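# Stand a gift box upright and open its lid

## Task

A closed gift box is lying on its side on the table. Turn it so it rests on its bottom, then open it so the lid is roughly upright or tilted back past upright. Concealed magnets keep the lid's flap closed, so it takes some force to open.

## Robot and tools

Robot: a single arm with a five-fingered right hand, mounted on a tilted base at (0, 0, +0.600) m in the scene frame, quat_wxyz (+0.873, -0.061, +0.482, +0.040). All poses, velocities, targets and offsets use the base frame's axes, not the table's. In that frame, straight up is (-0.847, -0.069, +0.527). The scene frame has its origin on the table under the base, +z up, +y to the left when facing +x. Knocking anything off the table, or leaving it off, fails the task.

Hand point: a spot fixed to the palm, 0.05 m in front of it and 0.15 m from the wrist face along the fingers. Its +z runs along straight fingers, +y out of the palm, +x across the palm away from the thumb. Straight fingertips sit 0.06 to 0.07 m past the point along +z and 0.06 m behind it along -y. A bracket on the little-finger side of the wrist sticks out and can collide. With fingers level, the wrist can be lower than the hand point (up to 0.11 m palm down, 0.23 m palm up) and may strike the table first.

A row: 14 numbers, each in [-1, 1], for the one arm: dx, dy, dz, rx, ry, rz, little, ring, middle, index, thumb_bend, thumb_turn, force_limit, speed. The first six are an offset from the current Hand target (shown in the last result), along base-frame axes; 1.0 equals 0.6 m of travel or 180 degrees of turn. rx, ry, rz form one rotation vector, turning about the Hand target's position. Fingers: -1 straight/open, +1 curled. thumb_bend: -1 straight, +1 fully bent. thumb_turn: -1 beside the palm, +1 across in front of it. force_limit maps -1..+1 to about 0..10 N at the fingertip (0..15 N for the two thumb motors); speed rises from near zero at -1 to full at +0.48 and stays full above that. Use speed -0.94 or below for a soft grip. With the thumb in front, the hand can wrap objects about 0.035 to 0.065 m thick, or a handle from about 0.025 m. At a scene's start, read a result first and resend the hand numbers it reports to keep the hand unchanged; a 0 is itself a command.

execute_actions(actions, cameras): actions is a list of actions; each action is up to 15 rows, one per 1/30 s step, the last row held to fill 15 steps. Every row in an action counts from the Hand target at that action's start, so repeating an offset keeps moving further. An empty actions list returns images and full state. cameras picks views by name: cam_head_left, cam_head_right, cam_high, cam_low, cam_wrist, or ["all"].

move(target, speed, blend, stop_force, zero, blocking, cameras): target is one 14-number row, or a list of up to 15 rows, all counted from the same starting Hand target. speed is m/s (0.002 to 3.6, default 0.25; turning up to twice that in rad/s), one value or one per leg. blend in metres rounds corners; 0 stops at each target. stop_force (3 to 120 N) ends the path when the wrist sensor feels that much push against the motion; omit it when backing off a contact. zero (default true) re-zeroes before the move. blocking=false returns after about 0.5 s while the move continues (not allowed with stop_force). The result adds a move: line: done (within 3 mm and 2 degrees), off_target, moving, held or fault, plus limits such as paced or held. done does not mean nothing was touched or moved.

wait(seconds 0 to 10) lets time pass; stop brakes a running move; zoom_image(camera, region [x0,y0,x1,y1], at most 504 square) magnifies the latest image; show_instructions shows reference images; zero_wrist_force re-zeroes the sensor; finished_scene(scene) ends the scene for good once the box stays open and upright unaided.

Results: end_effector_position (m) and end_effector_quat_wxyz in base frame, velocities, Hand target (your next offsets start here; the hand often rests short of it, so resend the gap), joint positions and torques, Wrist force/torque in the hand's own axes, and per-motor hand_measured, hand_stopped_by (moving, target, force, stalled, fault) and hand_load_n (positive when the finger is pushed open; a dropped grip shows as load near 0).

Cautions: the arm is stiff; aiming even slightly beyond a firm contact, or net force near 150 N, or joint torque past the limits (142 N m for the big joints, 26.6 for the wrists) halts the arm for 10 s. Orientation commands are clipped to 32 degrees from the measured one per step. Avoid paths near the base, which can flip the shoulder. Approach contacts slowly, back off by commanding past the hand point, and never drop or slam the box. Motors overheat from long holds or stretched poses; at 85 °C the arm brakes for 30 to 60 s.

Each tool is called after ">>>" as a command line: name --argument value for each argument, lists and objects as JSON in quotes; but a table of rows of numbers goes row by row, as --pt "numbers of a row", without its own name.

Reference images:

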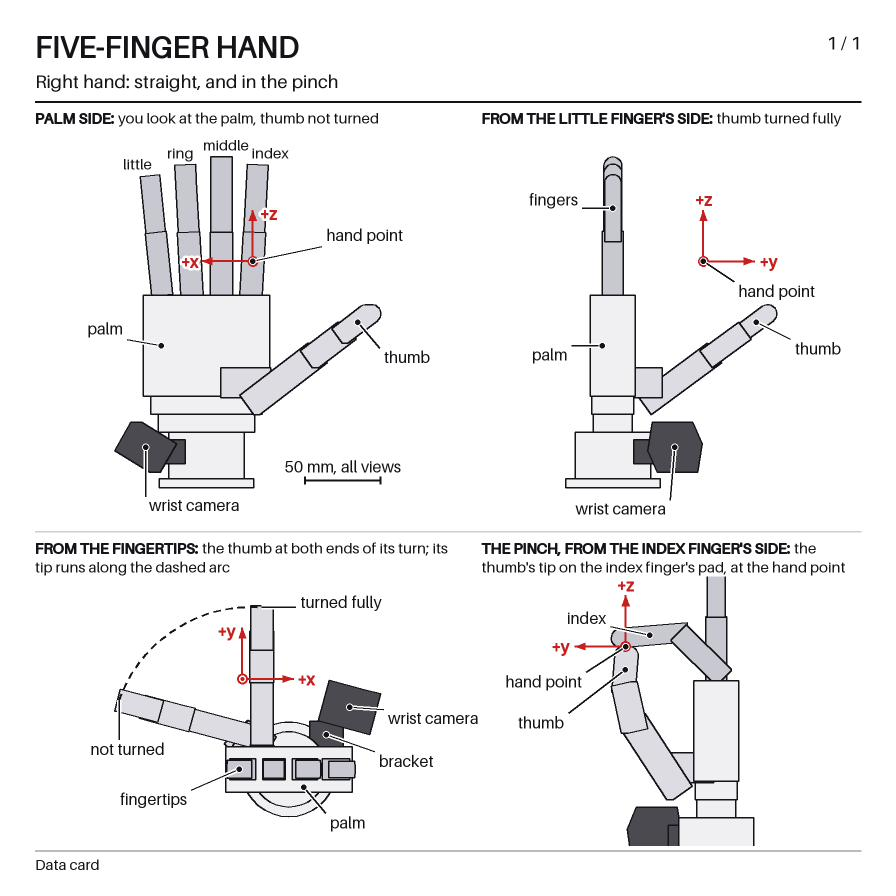

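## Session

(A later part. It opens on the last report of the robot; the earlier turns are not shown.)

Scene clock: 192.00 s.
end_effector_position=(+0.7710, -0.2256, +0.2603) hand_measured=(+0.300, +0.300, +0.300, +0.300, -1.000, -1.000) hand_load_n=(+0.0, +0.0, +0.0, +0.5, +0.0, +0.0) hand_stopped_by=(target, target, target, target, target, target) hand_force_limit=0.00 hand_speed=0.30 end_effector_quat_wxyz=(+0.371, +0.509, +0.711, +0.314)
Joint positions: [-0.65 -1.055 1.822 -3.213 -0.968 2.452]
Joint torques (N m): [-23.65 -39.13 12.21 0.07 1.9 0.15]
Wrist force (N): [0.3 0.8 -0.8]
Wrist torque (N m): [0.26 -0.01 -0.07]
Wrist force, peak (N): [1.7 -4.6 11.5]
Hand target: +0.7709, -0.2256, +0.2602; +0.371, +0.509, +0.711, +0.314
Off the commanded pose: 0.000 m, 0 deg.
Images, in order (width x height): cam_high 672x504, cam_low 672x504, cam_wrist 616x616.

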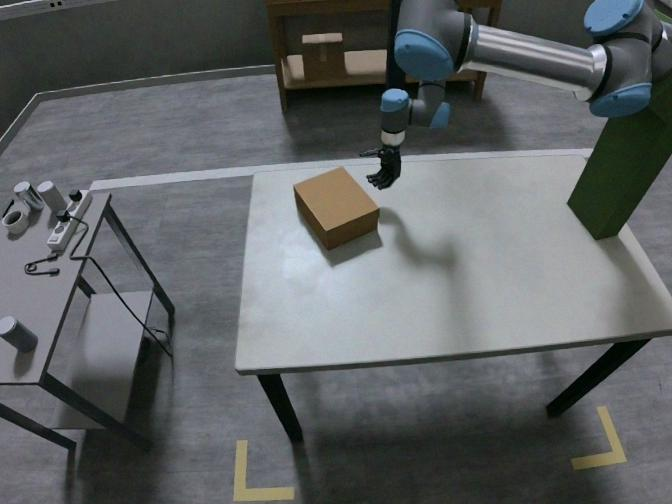

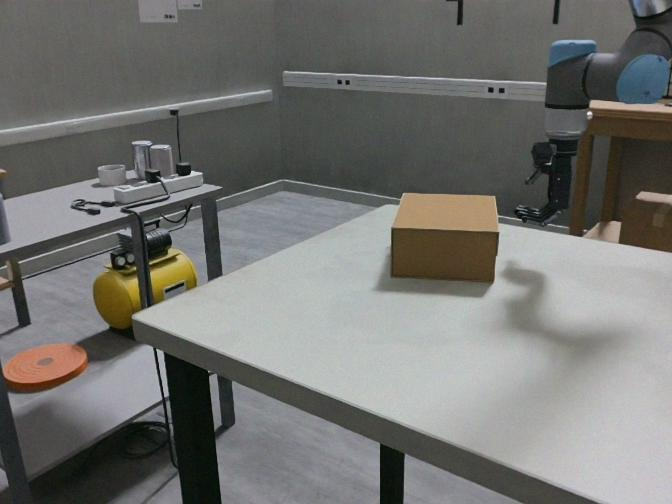

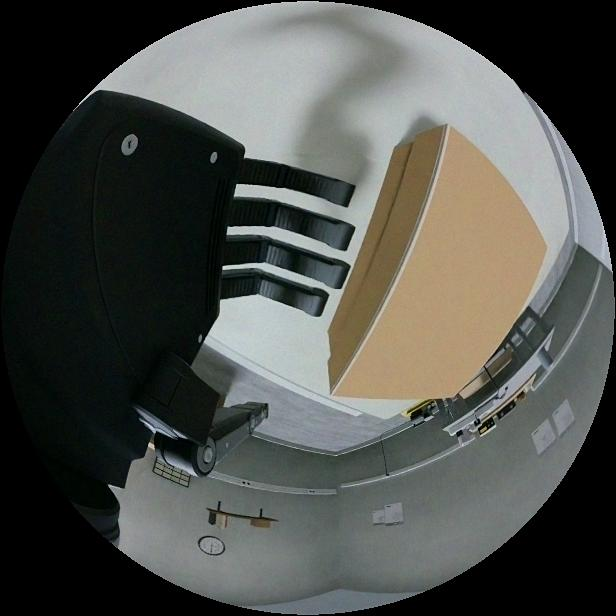

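>>> move --pt "-0.0328 -0.0191 -0.0549 0 0 0 0.3 0.3 0.3 0.3 -1 -1 0 0.3" --pt "0.0617 -0.0115 -0.1139 0 0 0 0.3 0.3 0.3 0.3 -1 -1 0 0.3" --pt "0.1025 0.0123 -0.0453 0 0 0 0.3 0.3 0.3 0.3 -1 -1 0 0.3" --pt "0.1271 0.0266 -0.0041 0 0 0 0.3 0.3 0.3 0.3 -1 -1 0 0.3" --speed '[0.12,0.12,0.08,0.03]' --blend '[0.01,0.005,0.005,0]' --cameras '["cam_wrist","cam_low","cam_high"]'

>>> zoom_image --camera "cam_low" --region '[400, 140, 620, 300]'

Scene clock: 196.43 s.
end_effector_position=(+0.8473, -0.2095, +0.2580) hand_measured=(+0.300, +0.300, +0.300, +0.300, -1.000, -1.000) hand_load_n=(+0.0, +0.0, +0.0, +0.5, +0.0, +0.0) hand_stopped_by=(target, target, target, target, target, target) hand_force_limit=0.00 hand_speed=0.30 end_effector_quat_wxyz=(+0.371, +0.509, +0.711, +0.314) end_effector_velocity=(-0.001, +0.000, -0.002) end_effector_angular_velocity=(+0.001, -0.001, +0.000)
Joint positions: [-0.554 -0.923 1.602 -3.163 -1.043 2.523]
Joint velocities: [0 0.001 0.004 -0.006 0.001 0.001]
Joint torques (N m): [-21.02 -38.18 9.52 -4.11 0.38 -0.04]
Wrist force (N): [0.4 0.0 -0.5]
Wrist torque (N m): [0.17 -0.09 -0.08]
Wrist force, peak (N): [0.2 2.0 -0.6]
Hand target: +0.8472, -0.2096, +0.2577; +0.371, +0.509, +0.711, +0.314
Off the commanded pose: 0.000 m, 0 deg.
move: done
Images, in order (width x height): cam_high 672x504, cam_low 672x504, cam_wrist 616x616.

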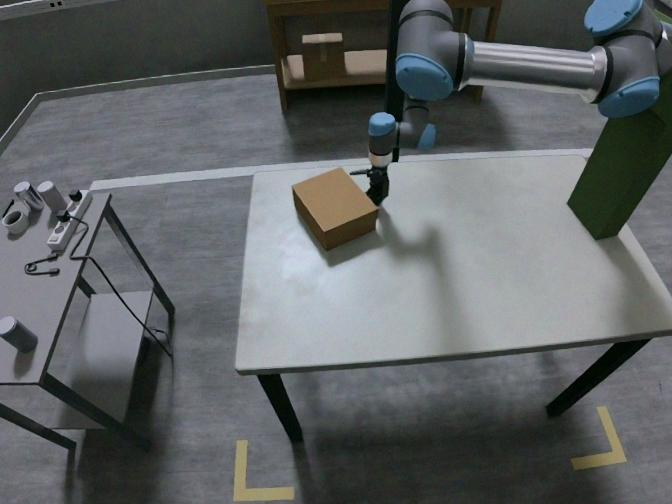

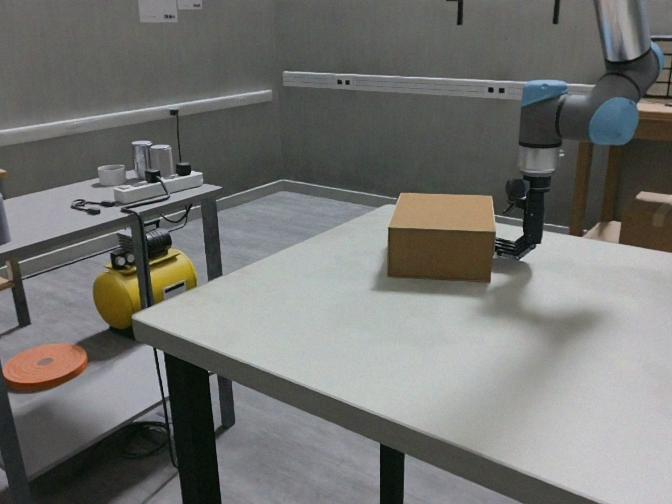

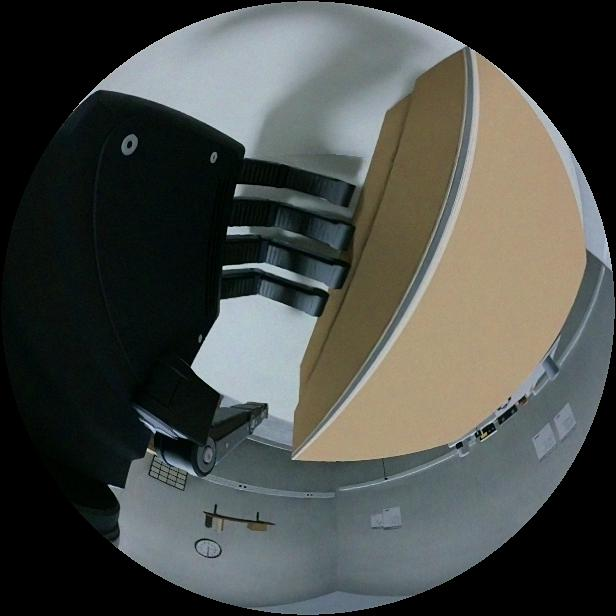

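Scaled by 2.291 from the camera's 672x504 image, which has a finer 960x720 frame.

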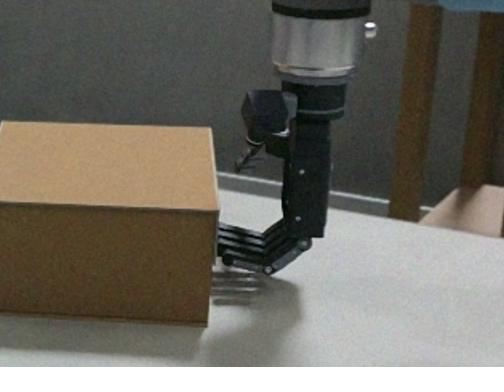

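>>> move --target '[0.0033,0.0019,0.0055,0,0,0,0.3,0.3,0.3,0.3,-1,-1,0,0.3]' --speed 0.02

>>> execute_actions --actions '[[[-0.0925,-0.0040,0.0777,0,0,0,0.3,0.3,0.3,0.3,-1,-1,0,0.3]]]' --cameras '["cam_wrist","cam_low","cam_high"]'

>>> zoom_image --camera "cam_low" --region '[380, 120, 600, 290]'

Scene clock: 197.50 s.
end_effector_position=(+0.8492, -0.2085, +0.2611) hand_measured=(+0.300, +0.300, +0.300, +0.300, -1.000, -1.000) hand_load_n=(+0.0, +0.0, +0.0, +0.0, +0.0, +0.0) hand_stopped_by=(target, target, target, target, target, target) hand_force_limit=0.00 hand_speed=0.30 end_effector_quat_wxyz=(+0.371, +0.509, +0.711, +0.314)
Joint positions: [-0.551 -0.925 1.595 -3.155 -1.045 2.525]
Joint torques (N m): [-6.67 -51.31 -5.23 -2.09 -1.97 2.2]
Wrist force (N): [0.2 -0.4 -0.3]
Wrist torque (N m): [0.13 -0.05 -0.11]
Wrist force, peak (N): [0.3 -0.5 -0.8]
Hand target: +0.8492, -0.2085, +0.2610; +0.371, +0.509, +0.711, +0.314
Off the commanded pose: 0.000 m, 0 deg.
move: done

Scene clock: 198.20 s.
end_effector_position=(+0.7937, -0.2109, +0.3077) hand_measured=(+0.300, +0.300, +0.300, +0.300, -1.000, -1.000) hand_load_n=(+0.0, +0.0, +0.0, +0.5, +0.0, +0.0) hand_stopped_by=(target, target, target, target, target, target) hand_force_limit=0.00 hand_speed=0.30 end_effector_quat_wxyz=(+0.371, +0.509, +0.711, +0.314)
Joint positions: [-0.605 -1.095 1.735 -3.104 -1.003 2.486]
Joint torques (N m): [-21.2 -43.07 9.93 0.03 1.77 -0.74]
Wrist force (N): [-0.3 1.2 -0.5]
Wrist torque (N m): [0.26 0.07 -0.09]
Wrist force, peak (N): [0.2 -15.6 7.7]
Hand target: +0.7937, -0.2109, +0.3076; +0.371, +0.509, +0.711, +0.314
Off the commanded pose: 0.000 m, 0 deg.
Images, in order (width x height): cam_high 672x504, cam_low 672x504, cam_wrist 616x616.

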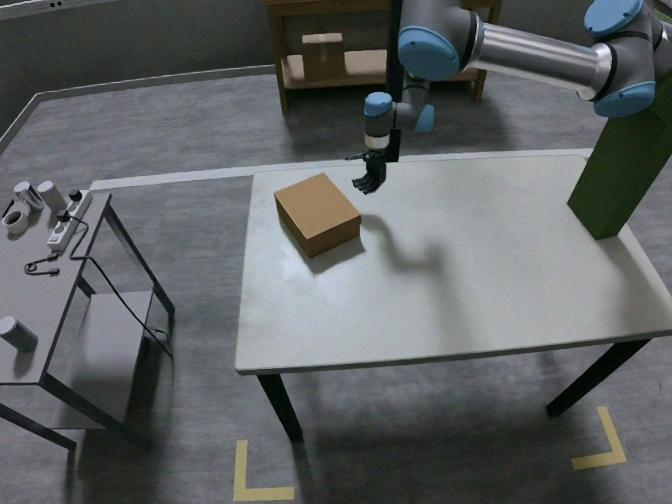

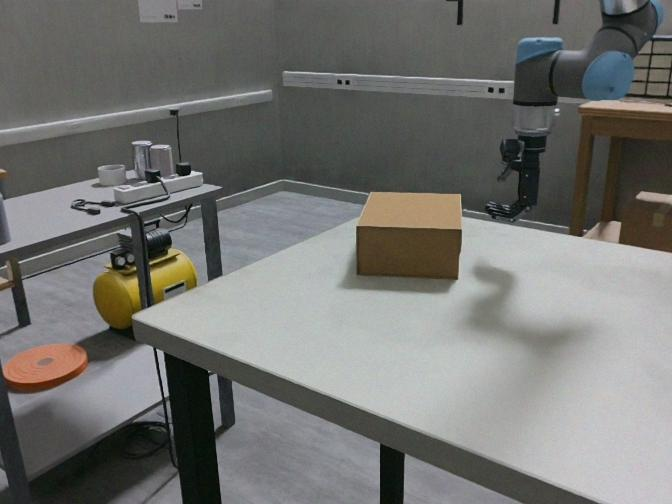

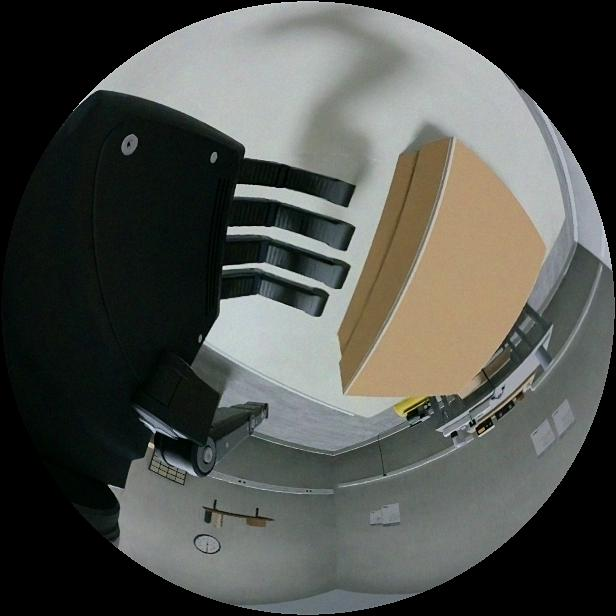

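Scaled by 2.291 from the camera's 672x504 image, which has a finer 960x720 frame.

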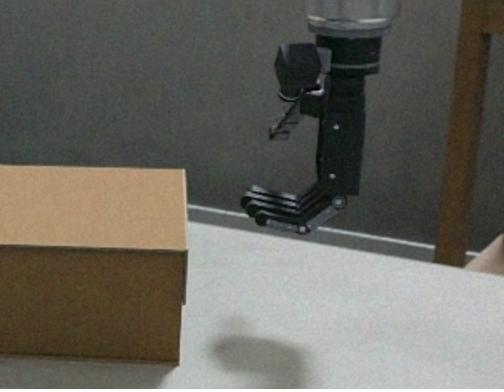

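>>> move --target '[-0.2507,-0.0029,0.0395,-0.3362,-0.0270,0.2097,-1,-1,-1,-1,-1,-1,0,0.3]' --speed 0.4

>>> move --target '[0.2551,0.1977,0.1032,-0.4858,-0.2446,0.0038,-1,-1,-1,-1,-1,-1,0,0.3]' --speed 0.4 --cameras '["all"]'

Scene clock: 210.27 s.
end_effector_position=(+0.6432, -0.2127, +0.3313) hand_measured=(-1.000, -1.000, -1.000, -1.000, -1.000, -1.000) hand_load_n=(+0.0, +0.0, +0.0, +0.0, +0.0, +0.0) hand_stopped_by=(target, target, target, target, target, target) hand_force_limit=0.00 hand_speed=0.30 end_effector_quat_wxyz=(+0.484, -0.002, +0.874, +0.038)
Joint positions: [-0.871 -1.364 1.937 -2.896 -0.808 1.009]
Joint torques (N m): [-2.01 -31.73 -17.93 -2.54 -2.53 -2.41]
Wrist force (N): [0.1 1.1 -0.6]
Wrist torque (N m): [0.28 0.04 -0.08]
Wrist force, peak (N): [0.2 1.2 -1.5]
Hand target: +0.6432, -0.2126, +0.3313; +0.484, -0.002, +0.874, +0.038
Off the commanded pose: 0.000 m, 0 deg.
move: done

Scene clock: 212.93 s.
end_effector_position=(+0.7963, -0.0939, +0.3932) hand_measured=(-1.000, -1.000, -1.000, -1.000, -1.000, -1.000) hand_load_n=(+0.0, +0.0, +0.0, +0.0, +0.0, +0.0) hand_stopped_by=(target, target, target, target, target, target) hand_force_limit=0.00 hand_speed=0.30 end_effector_quat_wxyz=(+0.613, -0.345, +0.435, -0.562)
Joint positions: [-0.453 -0.894 1.543 -4.211 -1.221 0.31]
Joint torques (N m): [-19.03 -42.16 -3.39 -3.27 -2.92 -1.33]
Wrist force (N): [0.3 2.5 -1.1]
Wrist torque (N m): [0.42 0.07 -0.03]
Wrist force, peak (N): [0.2 2.7 -1.1]
Hand target: +0.7963, -0.0940, +0.3933; +0.613, -0.345, +0.435, -0.562
Off the commanded pose: 0.000 m, 0 deg.
move: done

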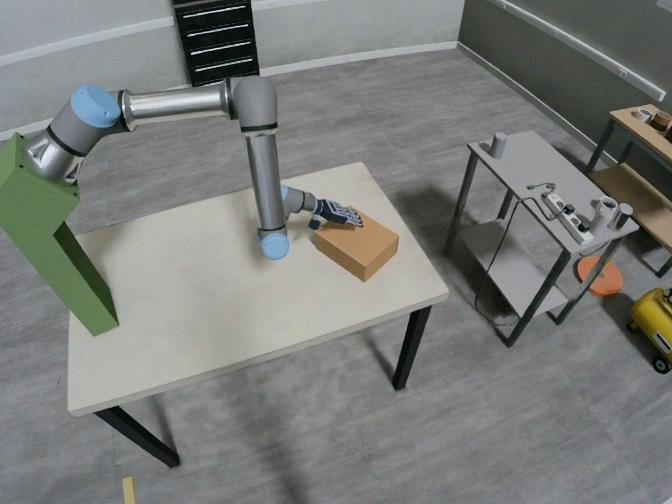

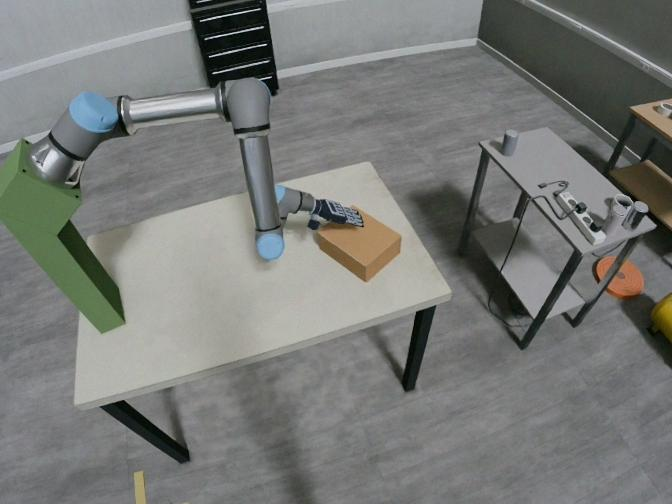

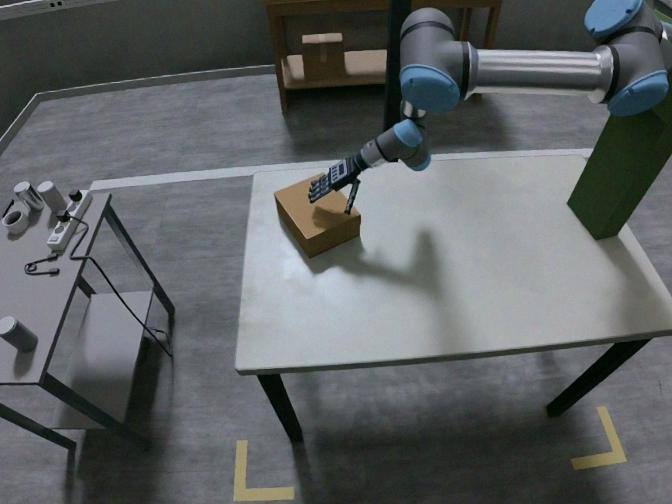

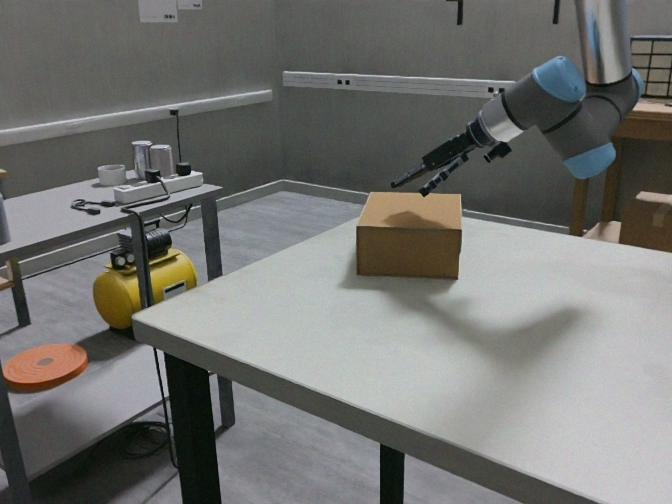

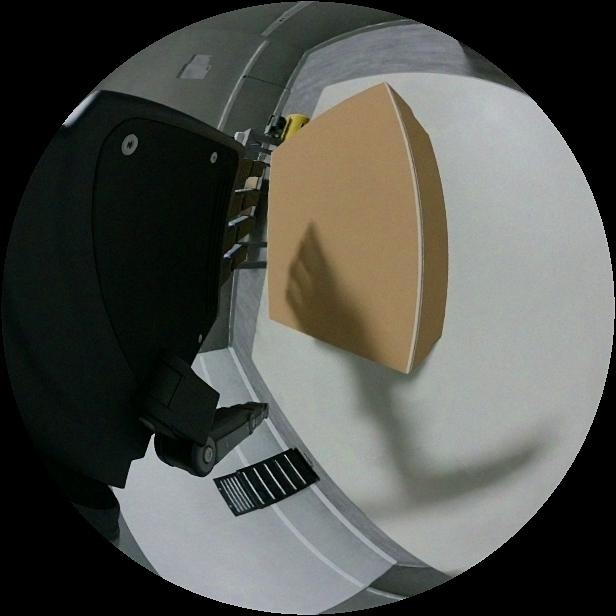

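>>> move --target '[0.0988,0.0079,-0.0616,0,0,0,-1,-1,-1,-1,-1,-1,0,0.3]' --speed 0.025 --stop_force 5

>>> move --pt "0.0011 0.0001 -0.0007 0 0 0 -1 -1 -1 -1 -1 -1 0 0.3" --pt "-0.1770 -0.0230 -0.2893 0 0 0 -1 -1 -1 -1 -1 -1 0 0.3" --speed '[0.01,0.07]' --cameras '["all"]'

Scene clock: 216.67 s.
end_effector_position=(+0.8378, -0.0907, +0.3673) hand_measured=(-1.000, -1.000, -1.000, -1.000, -1.000, -1.000) hand_load_n=(+0.0, +0.0, +0.5, +0.0, +0.0, -0.5) hand_stopped_by=(target, target, target, target, target, target) hand_force_limit=0.00 hand_speed=0.30 end_effector_quat_wxyz=(+0.613, -0.345, +0.435, -0.562)
Joint positions: [-0.416 -0.78 1.409 -4.186 -1.254 0.294]
Joint torques (N m): [-18.56 -33.61 -13.56 -3.34 1.55 2.46]
Wrist force (N): [-0.5 -1.0 -1.9]
Wrist torque (N m): [0.56 0.05 -0.10]
Wrist force, peak (N): [0.9 -10.5 -11.3]
Hand target: +0.8378, -0.0907, +0.3674; +0.613, -0.345, +0.435, -0.562 (not the last commanded pose)
Off the commanded pose: 0.021 m, 0 deg.
move: contact

Scene clock: 220.53 s.
end_effector_position=(+0.7316, -0.1046, +0.1937) hand_measured=(-1.000, -1.000, -1.000, -1.000, -1.000, -1.000) hand_load_n=(+0.0, +0.0, +0.5, +0.0, +0.0, -0.5) hand_stopped_by=(target, target, target, target, target, target) hand_force_limit=0.00 hand_speed=0.30 end_effector_quat_wxyz=(+0.613, -0.345, +0.435, -0.562)
Joint positions: [-0.532 -0.622 1.74 -4.692 -1.149 0.345]
Joint torques (N m): [0.61 -38.76 -6.27 -0.15 -2.46 -1.24]
Wrist force (N): [-0.3 -1.9 -5.2]
Wrist torque (N m): [0.81 0.24 -0.20]
Wrist force, peak (N): [-0.3 -8.4 -11.1]
Hand target: +0.7316, -0.1045, +0.1938; +0.613, -0.345, +0.435, -0.562
Off the commanded pose: 0.000 m, 0 deg.
move: done

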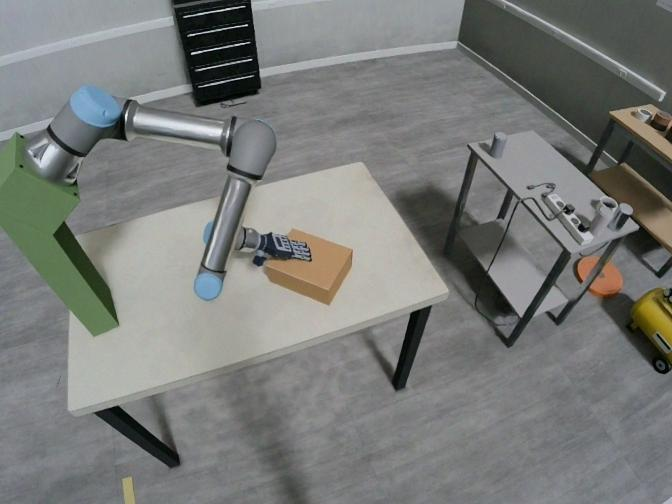

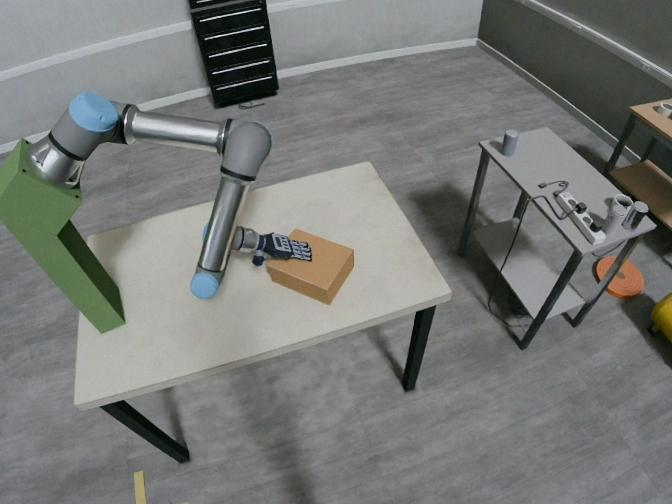

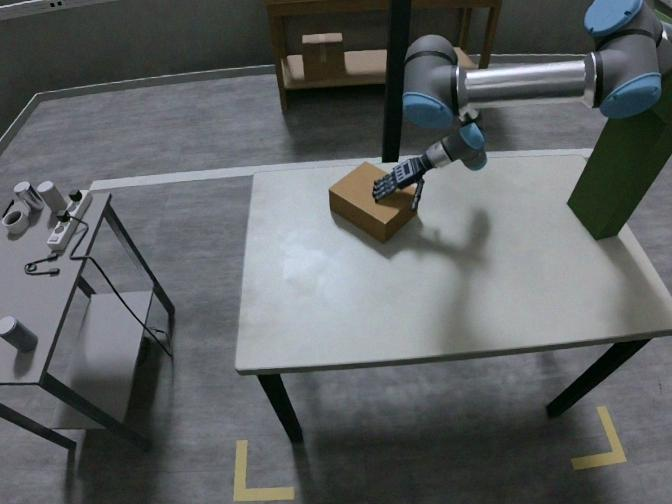

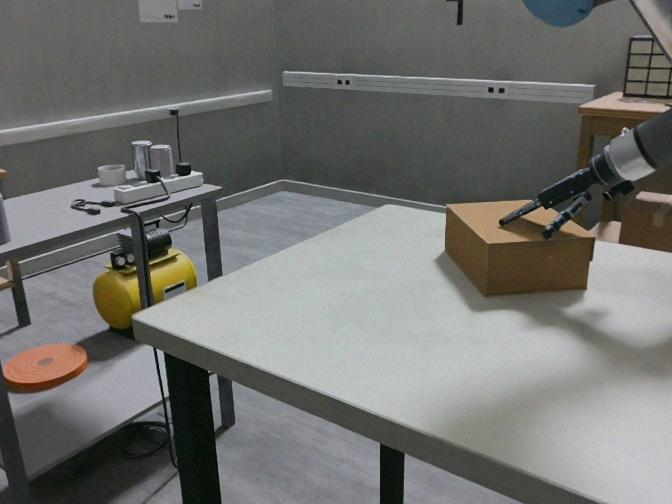

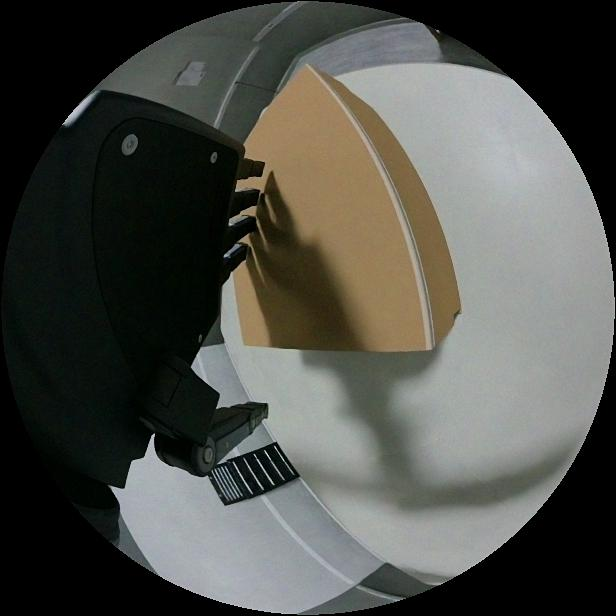

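>>> move --pt "-0.1834 -0.0147 0.1144 0 0 0 -1 -1 -1 -1 -1 -1 0 0.3" --pt "-0.1554 -0.2370 -0.0272 0.4605 0.2509 -0.0007 -1 -1 -1 -1 -0.4 1 0 0.3" --pt "-0.1554 -0.2370 -0.0272 0.4605 0.2509 -0.0007 0.2 0.2 0.2 0.2 -0.4 1 0 0.3" --speed 0.4 --blend '[0.03,0,0]' --cameras '["cam_wrist","cam_high","cam_head_left"]'

>>> zoom_image --camera "cam_high" --region '[310, 110, 460, 250]'

Scene clock: 227.03 s.
end_effector_position=(+0.6384, -0.2467, +0.1774) hand_measured=(+0.200, +0.200, +0.200, +0.200, -0.400, +1.000) hand_load_n=(+0.0, +0.0, +0.0, +0.5, +0.0, +0.0) hand_stopped_by=(target, target, target, target, target, target) hand_force_limit=0.00 hand_speed=0.30 end_effector_quat_wxyz=(+0.485, -0.037, +0.873, +0.019)
Joint positions: [-0.92 -1.07 2.011 -3.227 -0.775 0.879]
Joint torques (N m): [-9.36 -41.4 9.77 -0.72 -1.32 2.7]
Wrist force (N): [-0.8 0.5 -0.4]
Wrist torque (N m): [0.19 0.11 -0.08]
Wrist force, peak (N): [-0.2 -2.2 -5.9]
Hand target: +0.6384, -0.2467, +0.1775; +0.485, -0.037, +0.873, +0.019
Off the commanded pose: 0.000 m, 0 deg.
move: done
Images, in order (width x height): cam_head_left 672x504, cam_high 672x504, cam_wrist 616x616.

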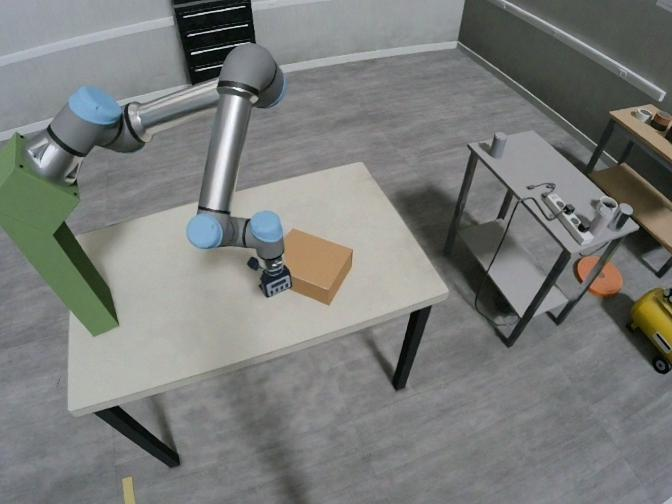

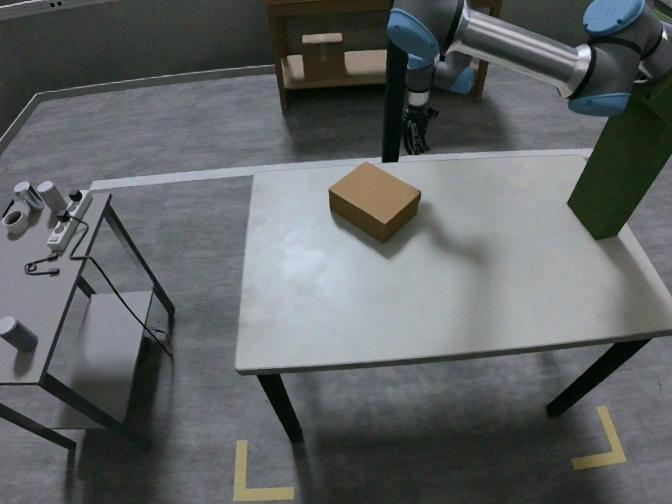

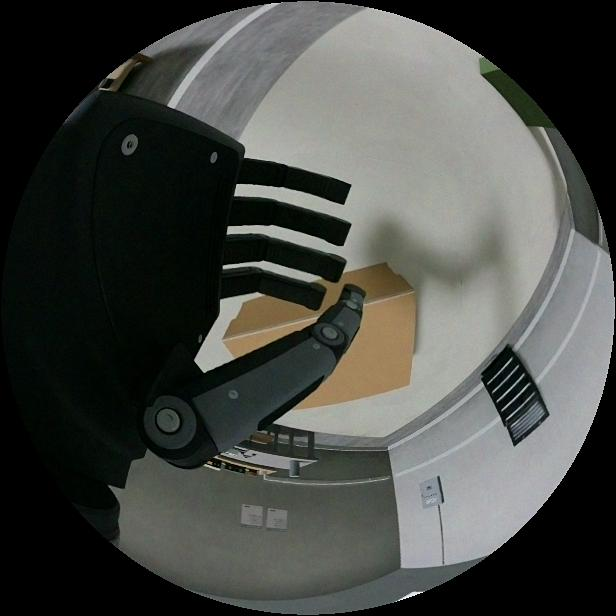

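Scaled by 3.360 from the camera's 672x504 image, which has a finer 960x720 frame.

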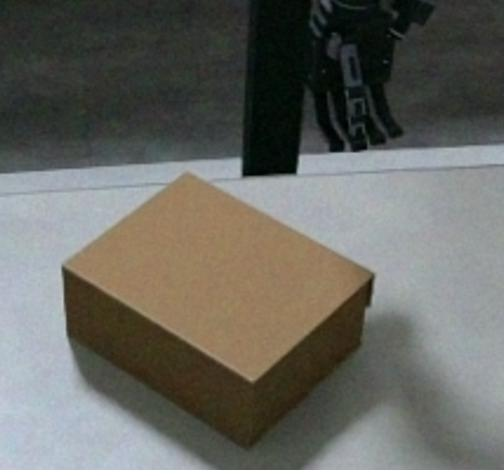

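>>> move --pt "0.2058 -0.0026 -0.1122 0 0 0 0.2 0.2 0.2 0.2 -0.4 1 0 0.3" --pt "0.2331 0.0391 -0.0630 0 0 0 0.2 0.2 0.2 0.2 -0.4 1 0 0.3" --pt "0.2462 0.0589 -0.0396 0 0 0 0.2 0.2 0.2 0.2 -0.4 1 0 0.3" --speed '[0.15,0.1,0.03]' --blend '[0.01,0.005,0]' --cameras '["cam_wrist","cam_low","cam_high"]'

>>> zoom_image --camera "cam_high" --region '[310, 110, 460, 250]'

>>> zoom_image --camera "cam_low" --region '[440, 140, 660, 310]'

Scene clock: 230.93 s.
end_effector_position=(+0.7862, -0.2112, +0.1539) hand_measured=(+0.200, +0.200, +0.200, +0.200, -0.400, +1.000) hand_load_n=(+0.0, +0.0, +0.0, +0.0, +0.0, +0.0) hand_stopped_by=(target, target, target, target, target, target) hand_force_limit=0.00 hand_speed=0.30 end_effector_quat_wxyz=(+0.485, -0.037, +0.873, +0.019)
Joint positions: [-0.687 -0.823 1.652 -3.258 -0.94 1.096]
Joint torques (N m): [-28.87 -30.37 -1.95 -3.46 1.32 -0.84]
Wrist force (N): [-0.6 0.5 -0.7]
Wrist torque (N m): [0.25 0.17 -0.14]
Wrist force, peak (N): [-0.6 0.7 -2.0]
Hand target: +0.7861, -0.2114, +0.1537; +0.485, -0.037, +0.873, +0.019
Off the commanded pose: 0.000 m, 0 deg.
move: done
Images, in order (width x height): cam_high 672x504, cam_low 672x504, cam_wrist 616x616.

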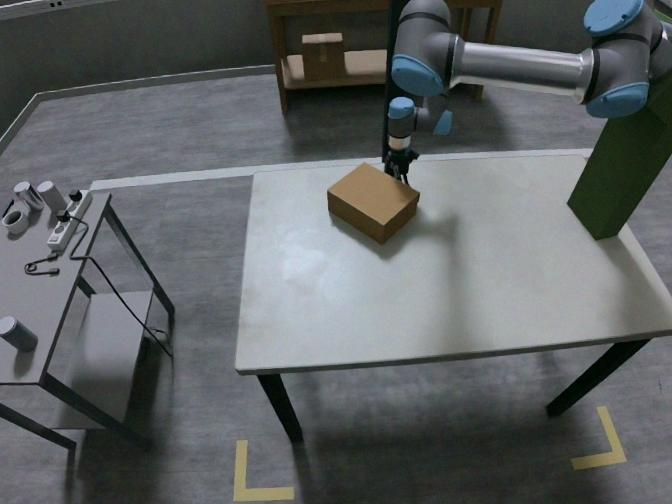

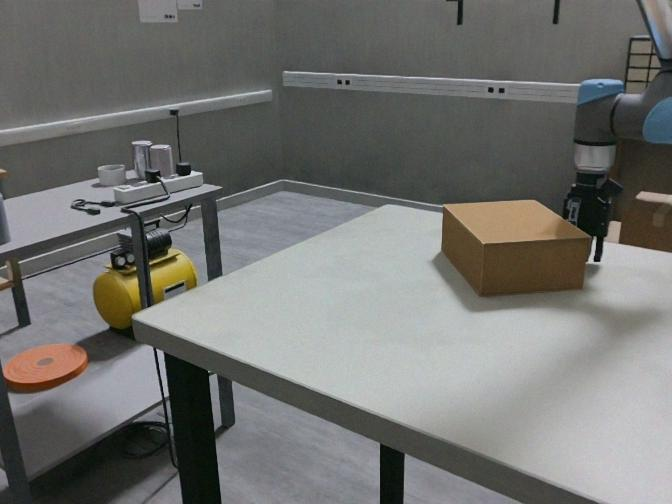

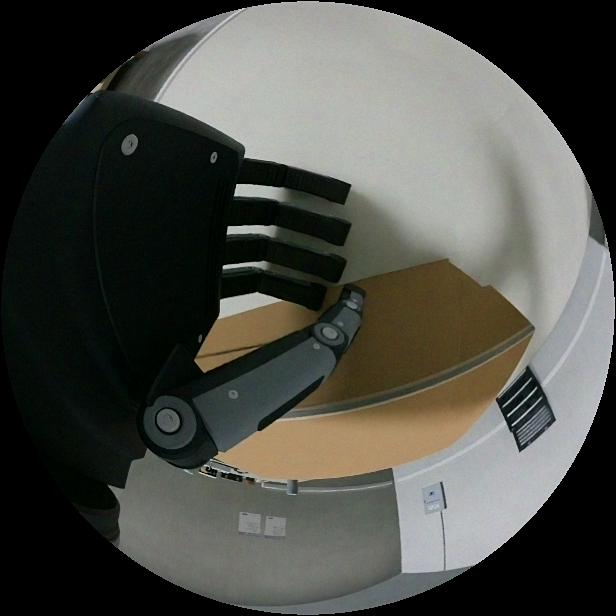

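Scaled by 3.360 from the camera's 672x504 image, which has a finer 960x720 frame.

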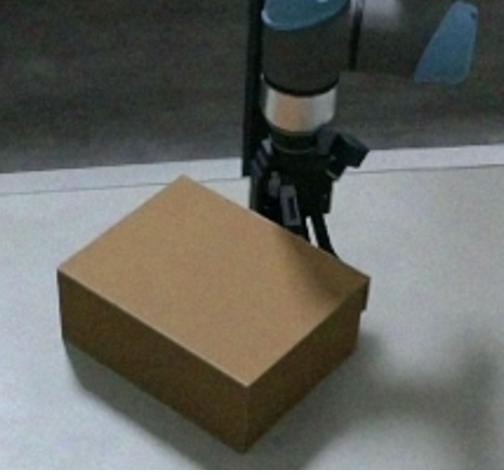

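Scaled by 2.291 from the camera's 672x504 image, which has a finer 960x720 frame.

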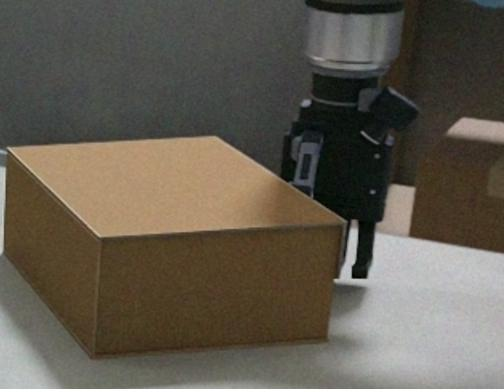

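>>> execute_actions --actions '[[[-0.1129,-0.0091,0.0704,0,0,0,0.2,0.2,0.2,0.2,-0.4,1,0,0.3]]]' --cameras '["cam_wrist","cam_low","cam_high"]'

>>> zoom_image --camera "cam_low" --region '[420, 120, 640, 310]'

Scene clock: 231.90 s.
end_effector_position=(+0.7184, -0.2168, +0.1960) hand_measured=(+0.200, +0.200, +0.200, +0.200, -0.400, +1.000) hand_load_n=(+0.0, +0.0, +0.0, +0.0, +0.0, +0.0) hand_stopped_by=(target, target, target, target, target, target) hand_force_limit=0.00 hand_speed=0.30 end_effector_quat_wxyz=(+0.485, -0.037, +0.873, +0.019)
Joint positions: [-0.771 -1.001 1.836 -3.22 -0.878 1.025]
Joint torques (N m): [-27.51 -37.77 10.3 -0.8 2.32 -1.73]
Wrist force (N): [-0.5 0.5 -0.5]
Wrist torque (N m): [0.22 0.09 -0.12]
Wrist force, peak (N): [-0.7 2.2 11.0]
Hand target: +0.7183, -0.2168, +0.1959; +0.485, -0.037, +0.873, +0.019
Off the commanded pose: 0.000 m, 0 deg.
Images, in order (width x height): cam_high 672x504, cam_low 672x504, cam_wrist 616x616.

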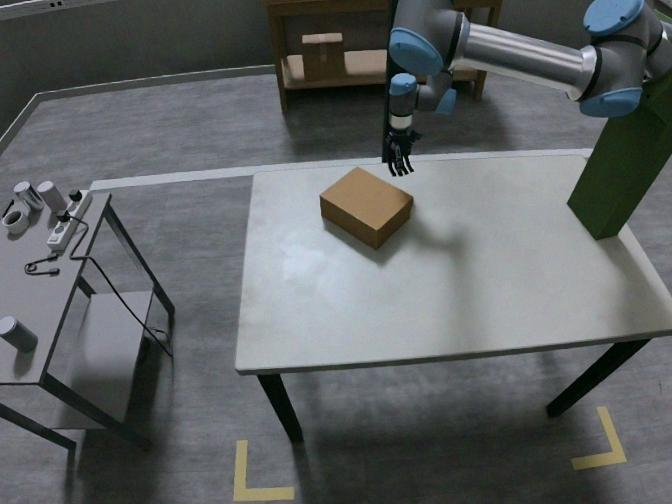

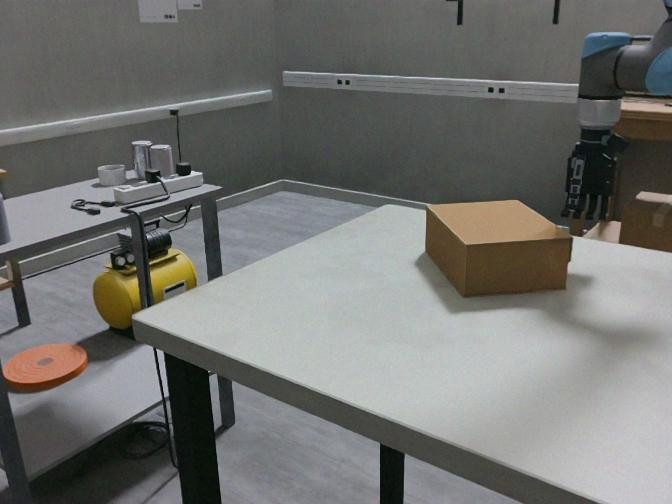

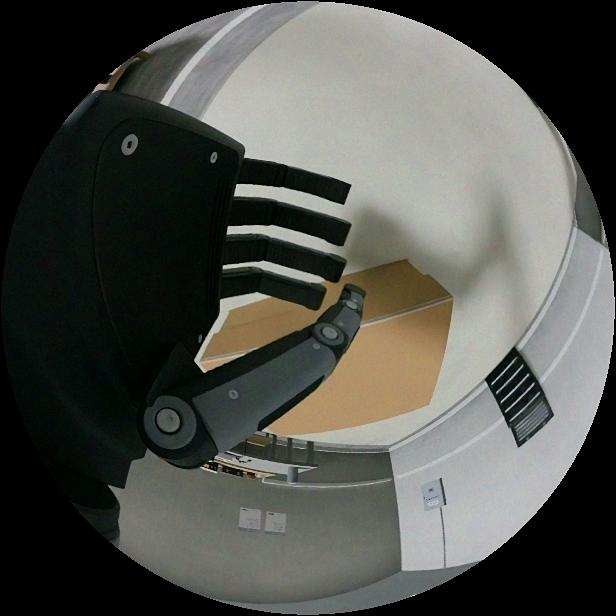

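Scaled by 2.291 from the camera's 672x504 image, which has a finer 960x720 frame.

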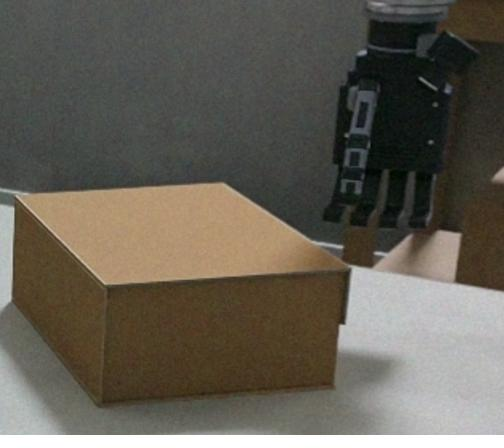

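>>> zoom_image --camera "cam_wrist" --region '[180, 230, 480, 430]'

>>> zoom_image --camera "cam_low" --region '[500, 190, 600, 310]'

Scaled by 1.680 from the camera's 616x616 image, which has a finer 880x880 frame.

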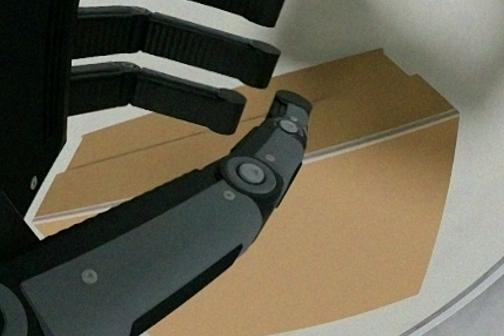

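Scaled by 4.200 from the camera's 672x504 image, which has a finer 960x720 frame.

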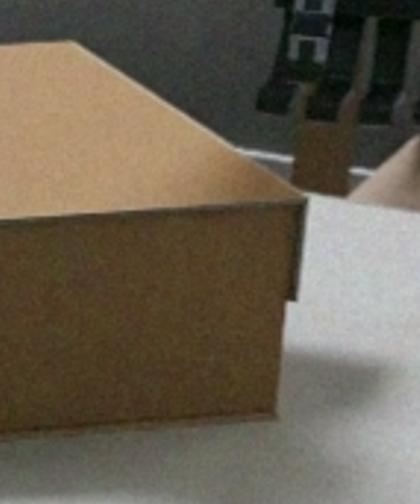

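>>> move --pt "0.1129 0.0091 -0.0704 0 0 0 0.2 0.2 0.2 0.2 -0.4 1 0 0.3" --pt "0.1486 0.0372 -0.0095 0 0 0 0.2 0.2 0.2 0.2 -0.4 1 0 0.3" --speed '[0.15,0.04]' --cameras '["cam_wrist"]'

>>> execute_actions --actions '[[[-0.0536,-0.0043,0.0334,0,0,0,0.2,0.2,0.2,0.2,-0.4,1,0,0.3]]]' --cameras '["cam_wrist","cam_low","cam_high"]'

>>> zoom_image --camera "cam_low" --region '[420, 140, 640, 310]'

>>> zoom_image --camera "cam_wrist" --region '[180, 230, 560, 480]'

Scene clock: 237.73 s.
end_effector_position=(+0.8077, -0.1944, +0.1905) hand_measured=(+0.200, +0.200, +0.200, +0.200, -0.400, +1.000) hand_load_n=(+0.0, +0.0, +0.0, +0.0, +0.0, +0.0) hand_stopped_by=(target, target, target, target, target, target) hand_force_limit=0.00 hand_speed=0.30 end_effector_quat_wxyz=(+0.485, -0.037, +0.873, +0.019) end_effector_velocity=(-0.001, -0.002, -0.002) end_effector_angular_velocity=(-0.006, -0.001, -0.001)
Joint positions: [-0.645 -0.859 1.598 -3.187 -0.973 1.129]
Joint velocities: [-0.002 0.002 0.003 -0.007 -0.001 -0.005]
Joint torques (N m): [-26.46 -32.67 11.84 -4.02 1.81 -1]
Wrist force (N): [-0.4 0.7 -0.6]
Wrist torque (N m): [0.28 0.15 -0.15]
Wrist force, peak (N): [-0.8 0.6 -1.8]
Hand target: +0.8075, -0.1945, +0.1902; +0.485, -0.037, +0.873, +0.019
Off the commanded pose: 0.000 m, 0 deg.
move: done
Images, in order (width x height): cam_wrist 616x616.

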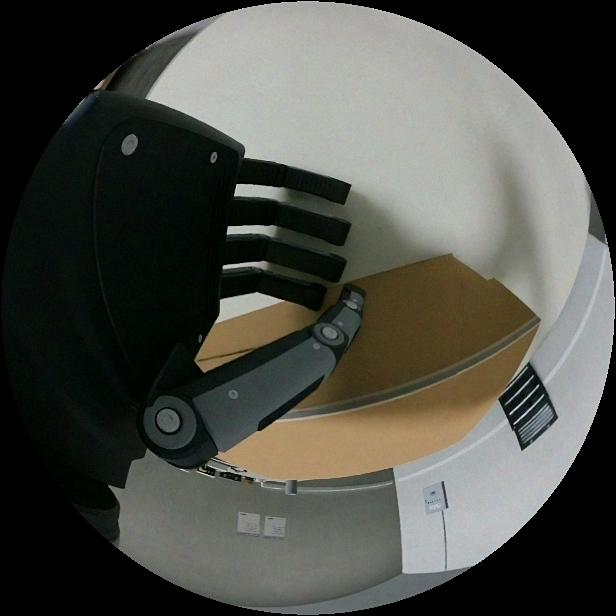

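Scene clock: 238.43 s.
end_effector_position=(+0.7754, -0.1970, +0.2103) hand_measured=(+0.200, +0.200, +0.200, +0.200, -0.400, +1.000) hand_load_n=(+0.0, +0.0, +0.0, +0.0, +0.0, +0.0) hand_stopped_by=(target, target, target, target, target, target) hand_force_limit=0.00 hand_speed=0.30 end_effector_quat_wxyz=(+0.485, -0.037, +0.873, +0.019)
Joint positions: [-0.68 -0.944 1.689 -3.176 -0.945 1.101]
Joint torques (N m): [-27.53 -46.54 11.29 -2.6 1.94 -1.11]
Wrist force (N): [-1.0 0.8 -0.7]
Wrist torque (N m): [0.25 0.19 -0.14]
Wrist force, peak (N): [2.5 1.2 7.3]
Hand target: +0.7753, -0.1971, +0.2103; +0.485, -0.037, +0.873, +0.019
Off the commanded pose: 0.000 m, 0 deg.
Images, in order (width x height): cam_high 672x504, cam_low 672x504, cam_wrist 616x616.

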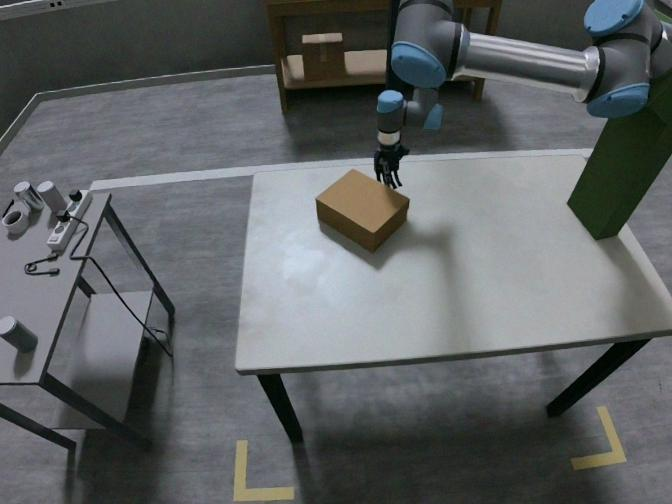

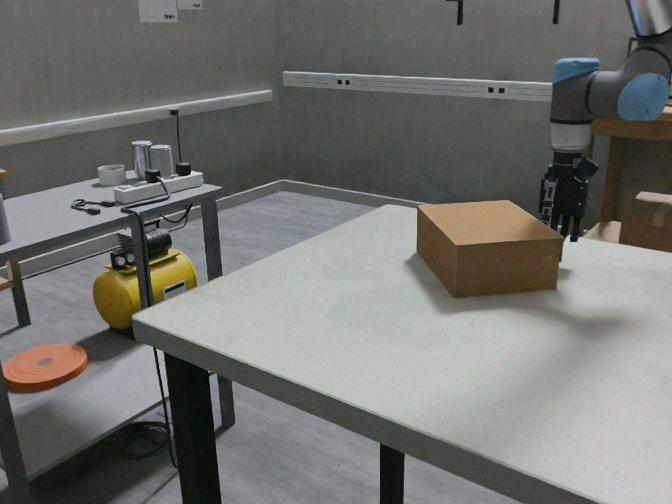

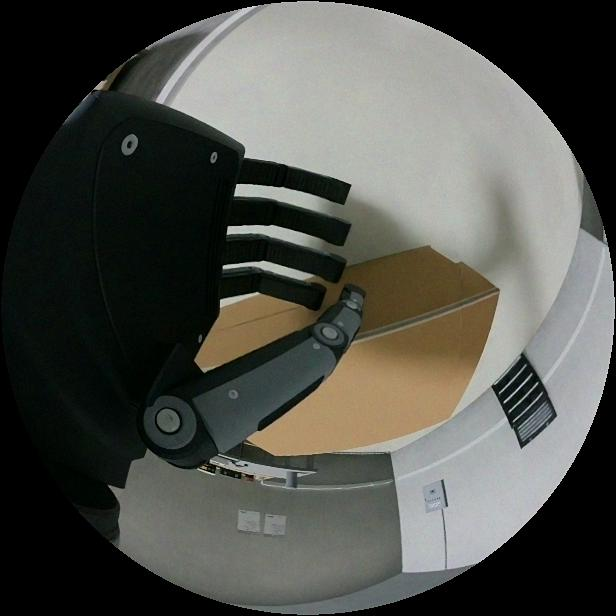

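Scaled by 2.291 from the camera's 672x504 image, which has a finer 960x720 frame.

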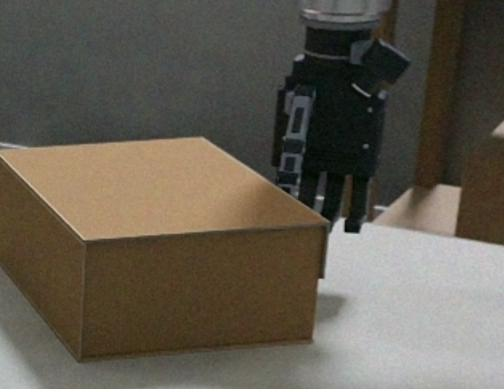

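Scaled by 1.326 from the camera's 616x616 image, which has a finer 880x880 frame.

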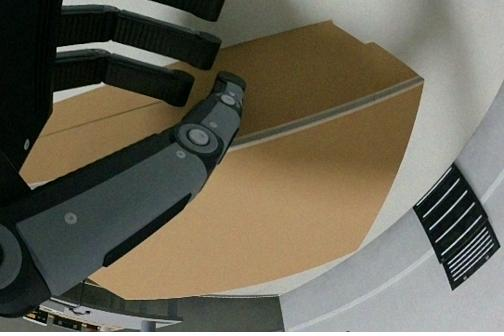

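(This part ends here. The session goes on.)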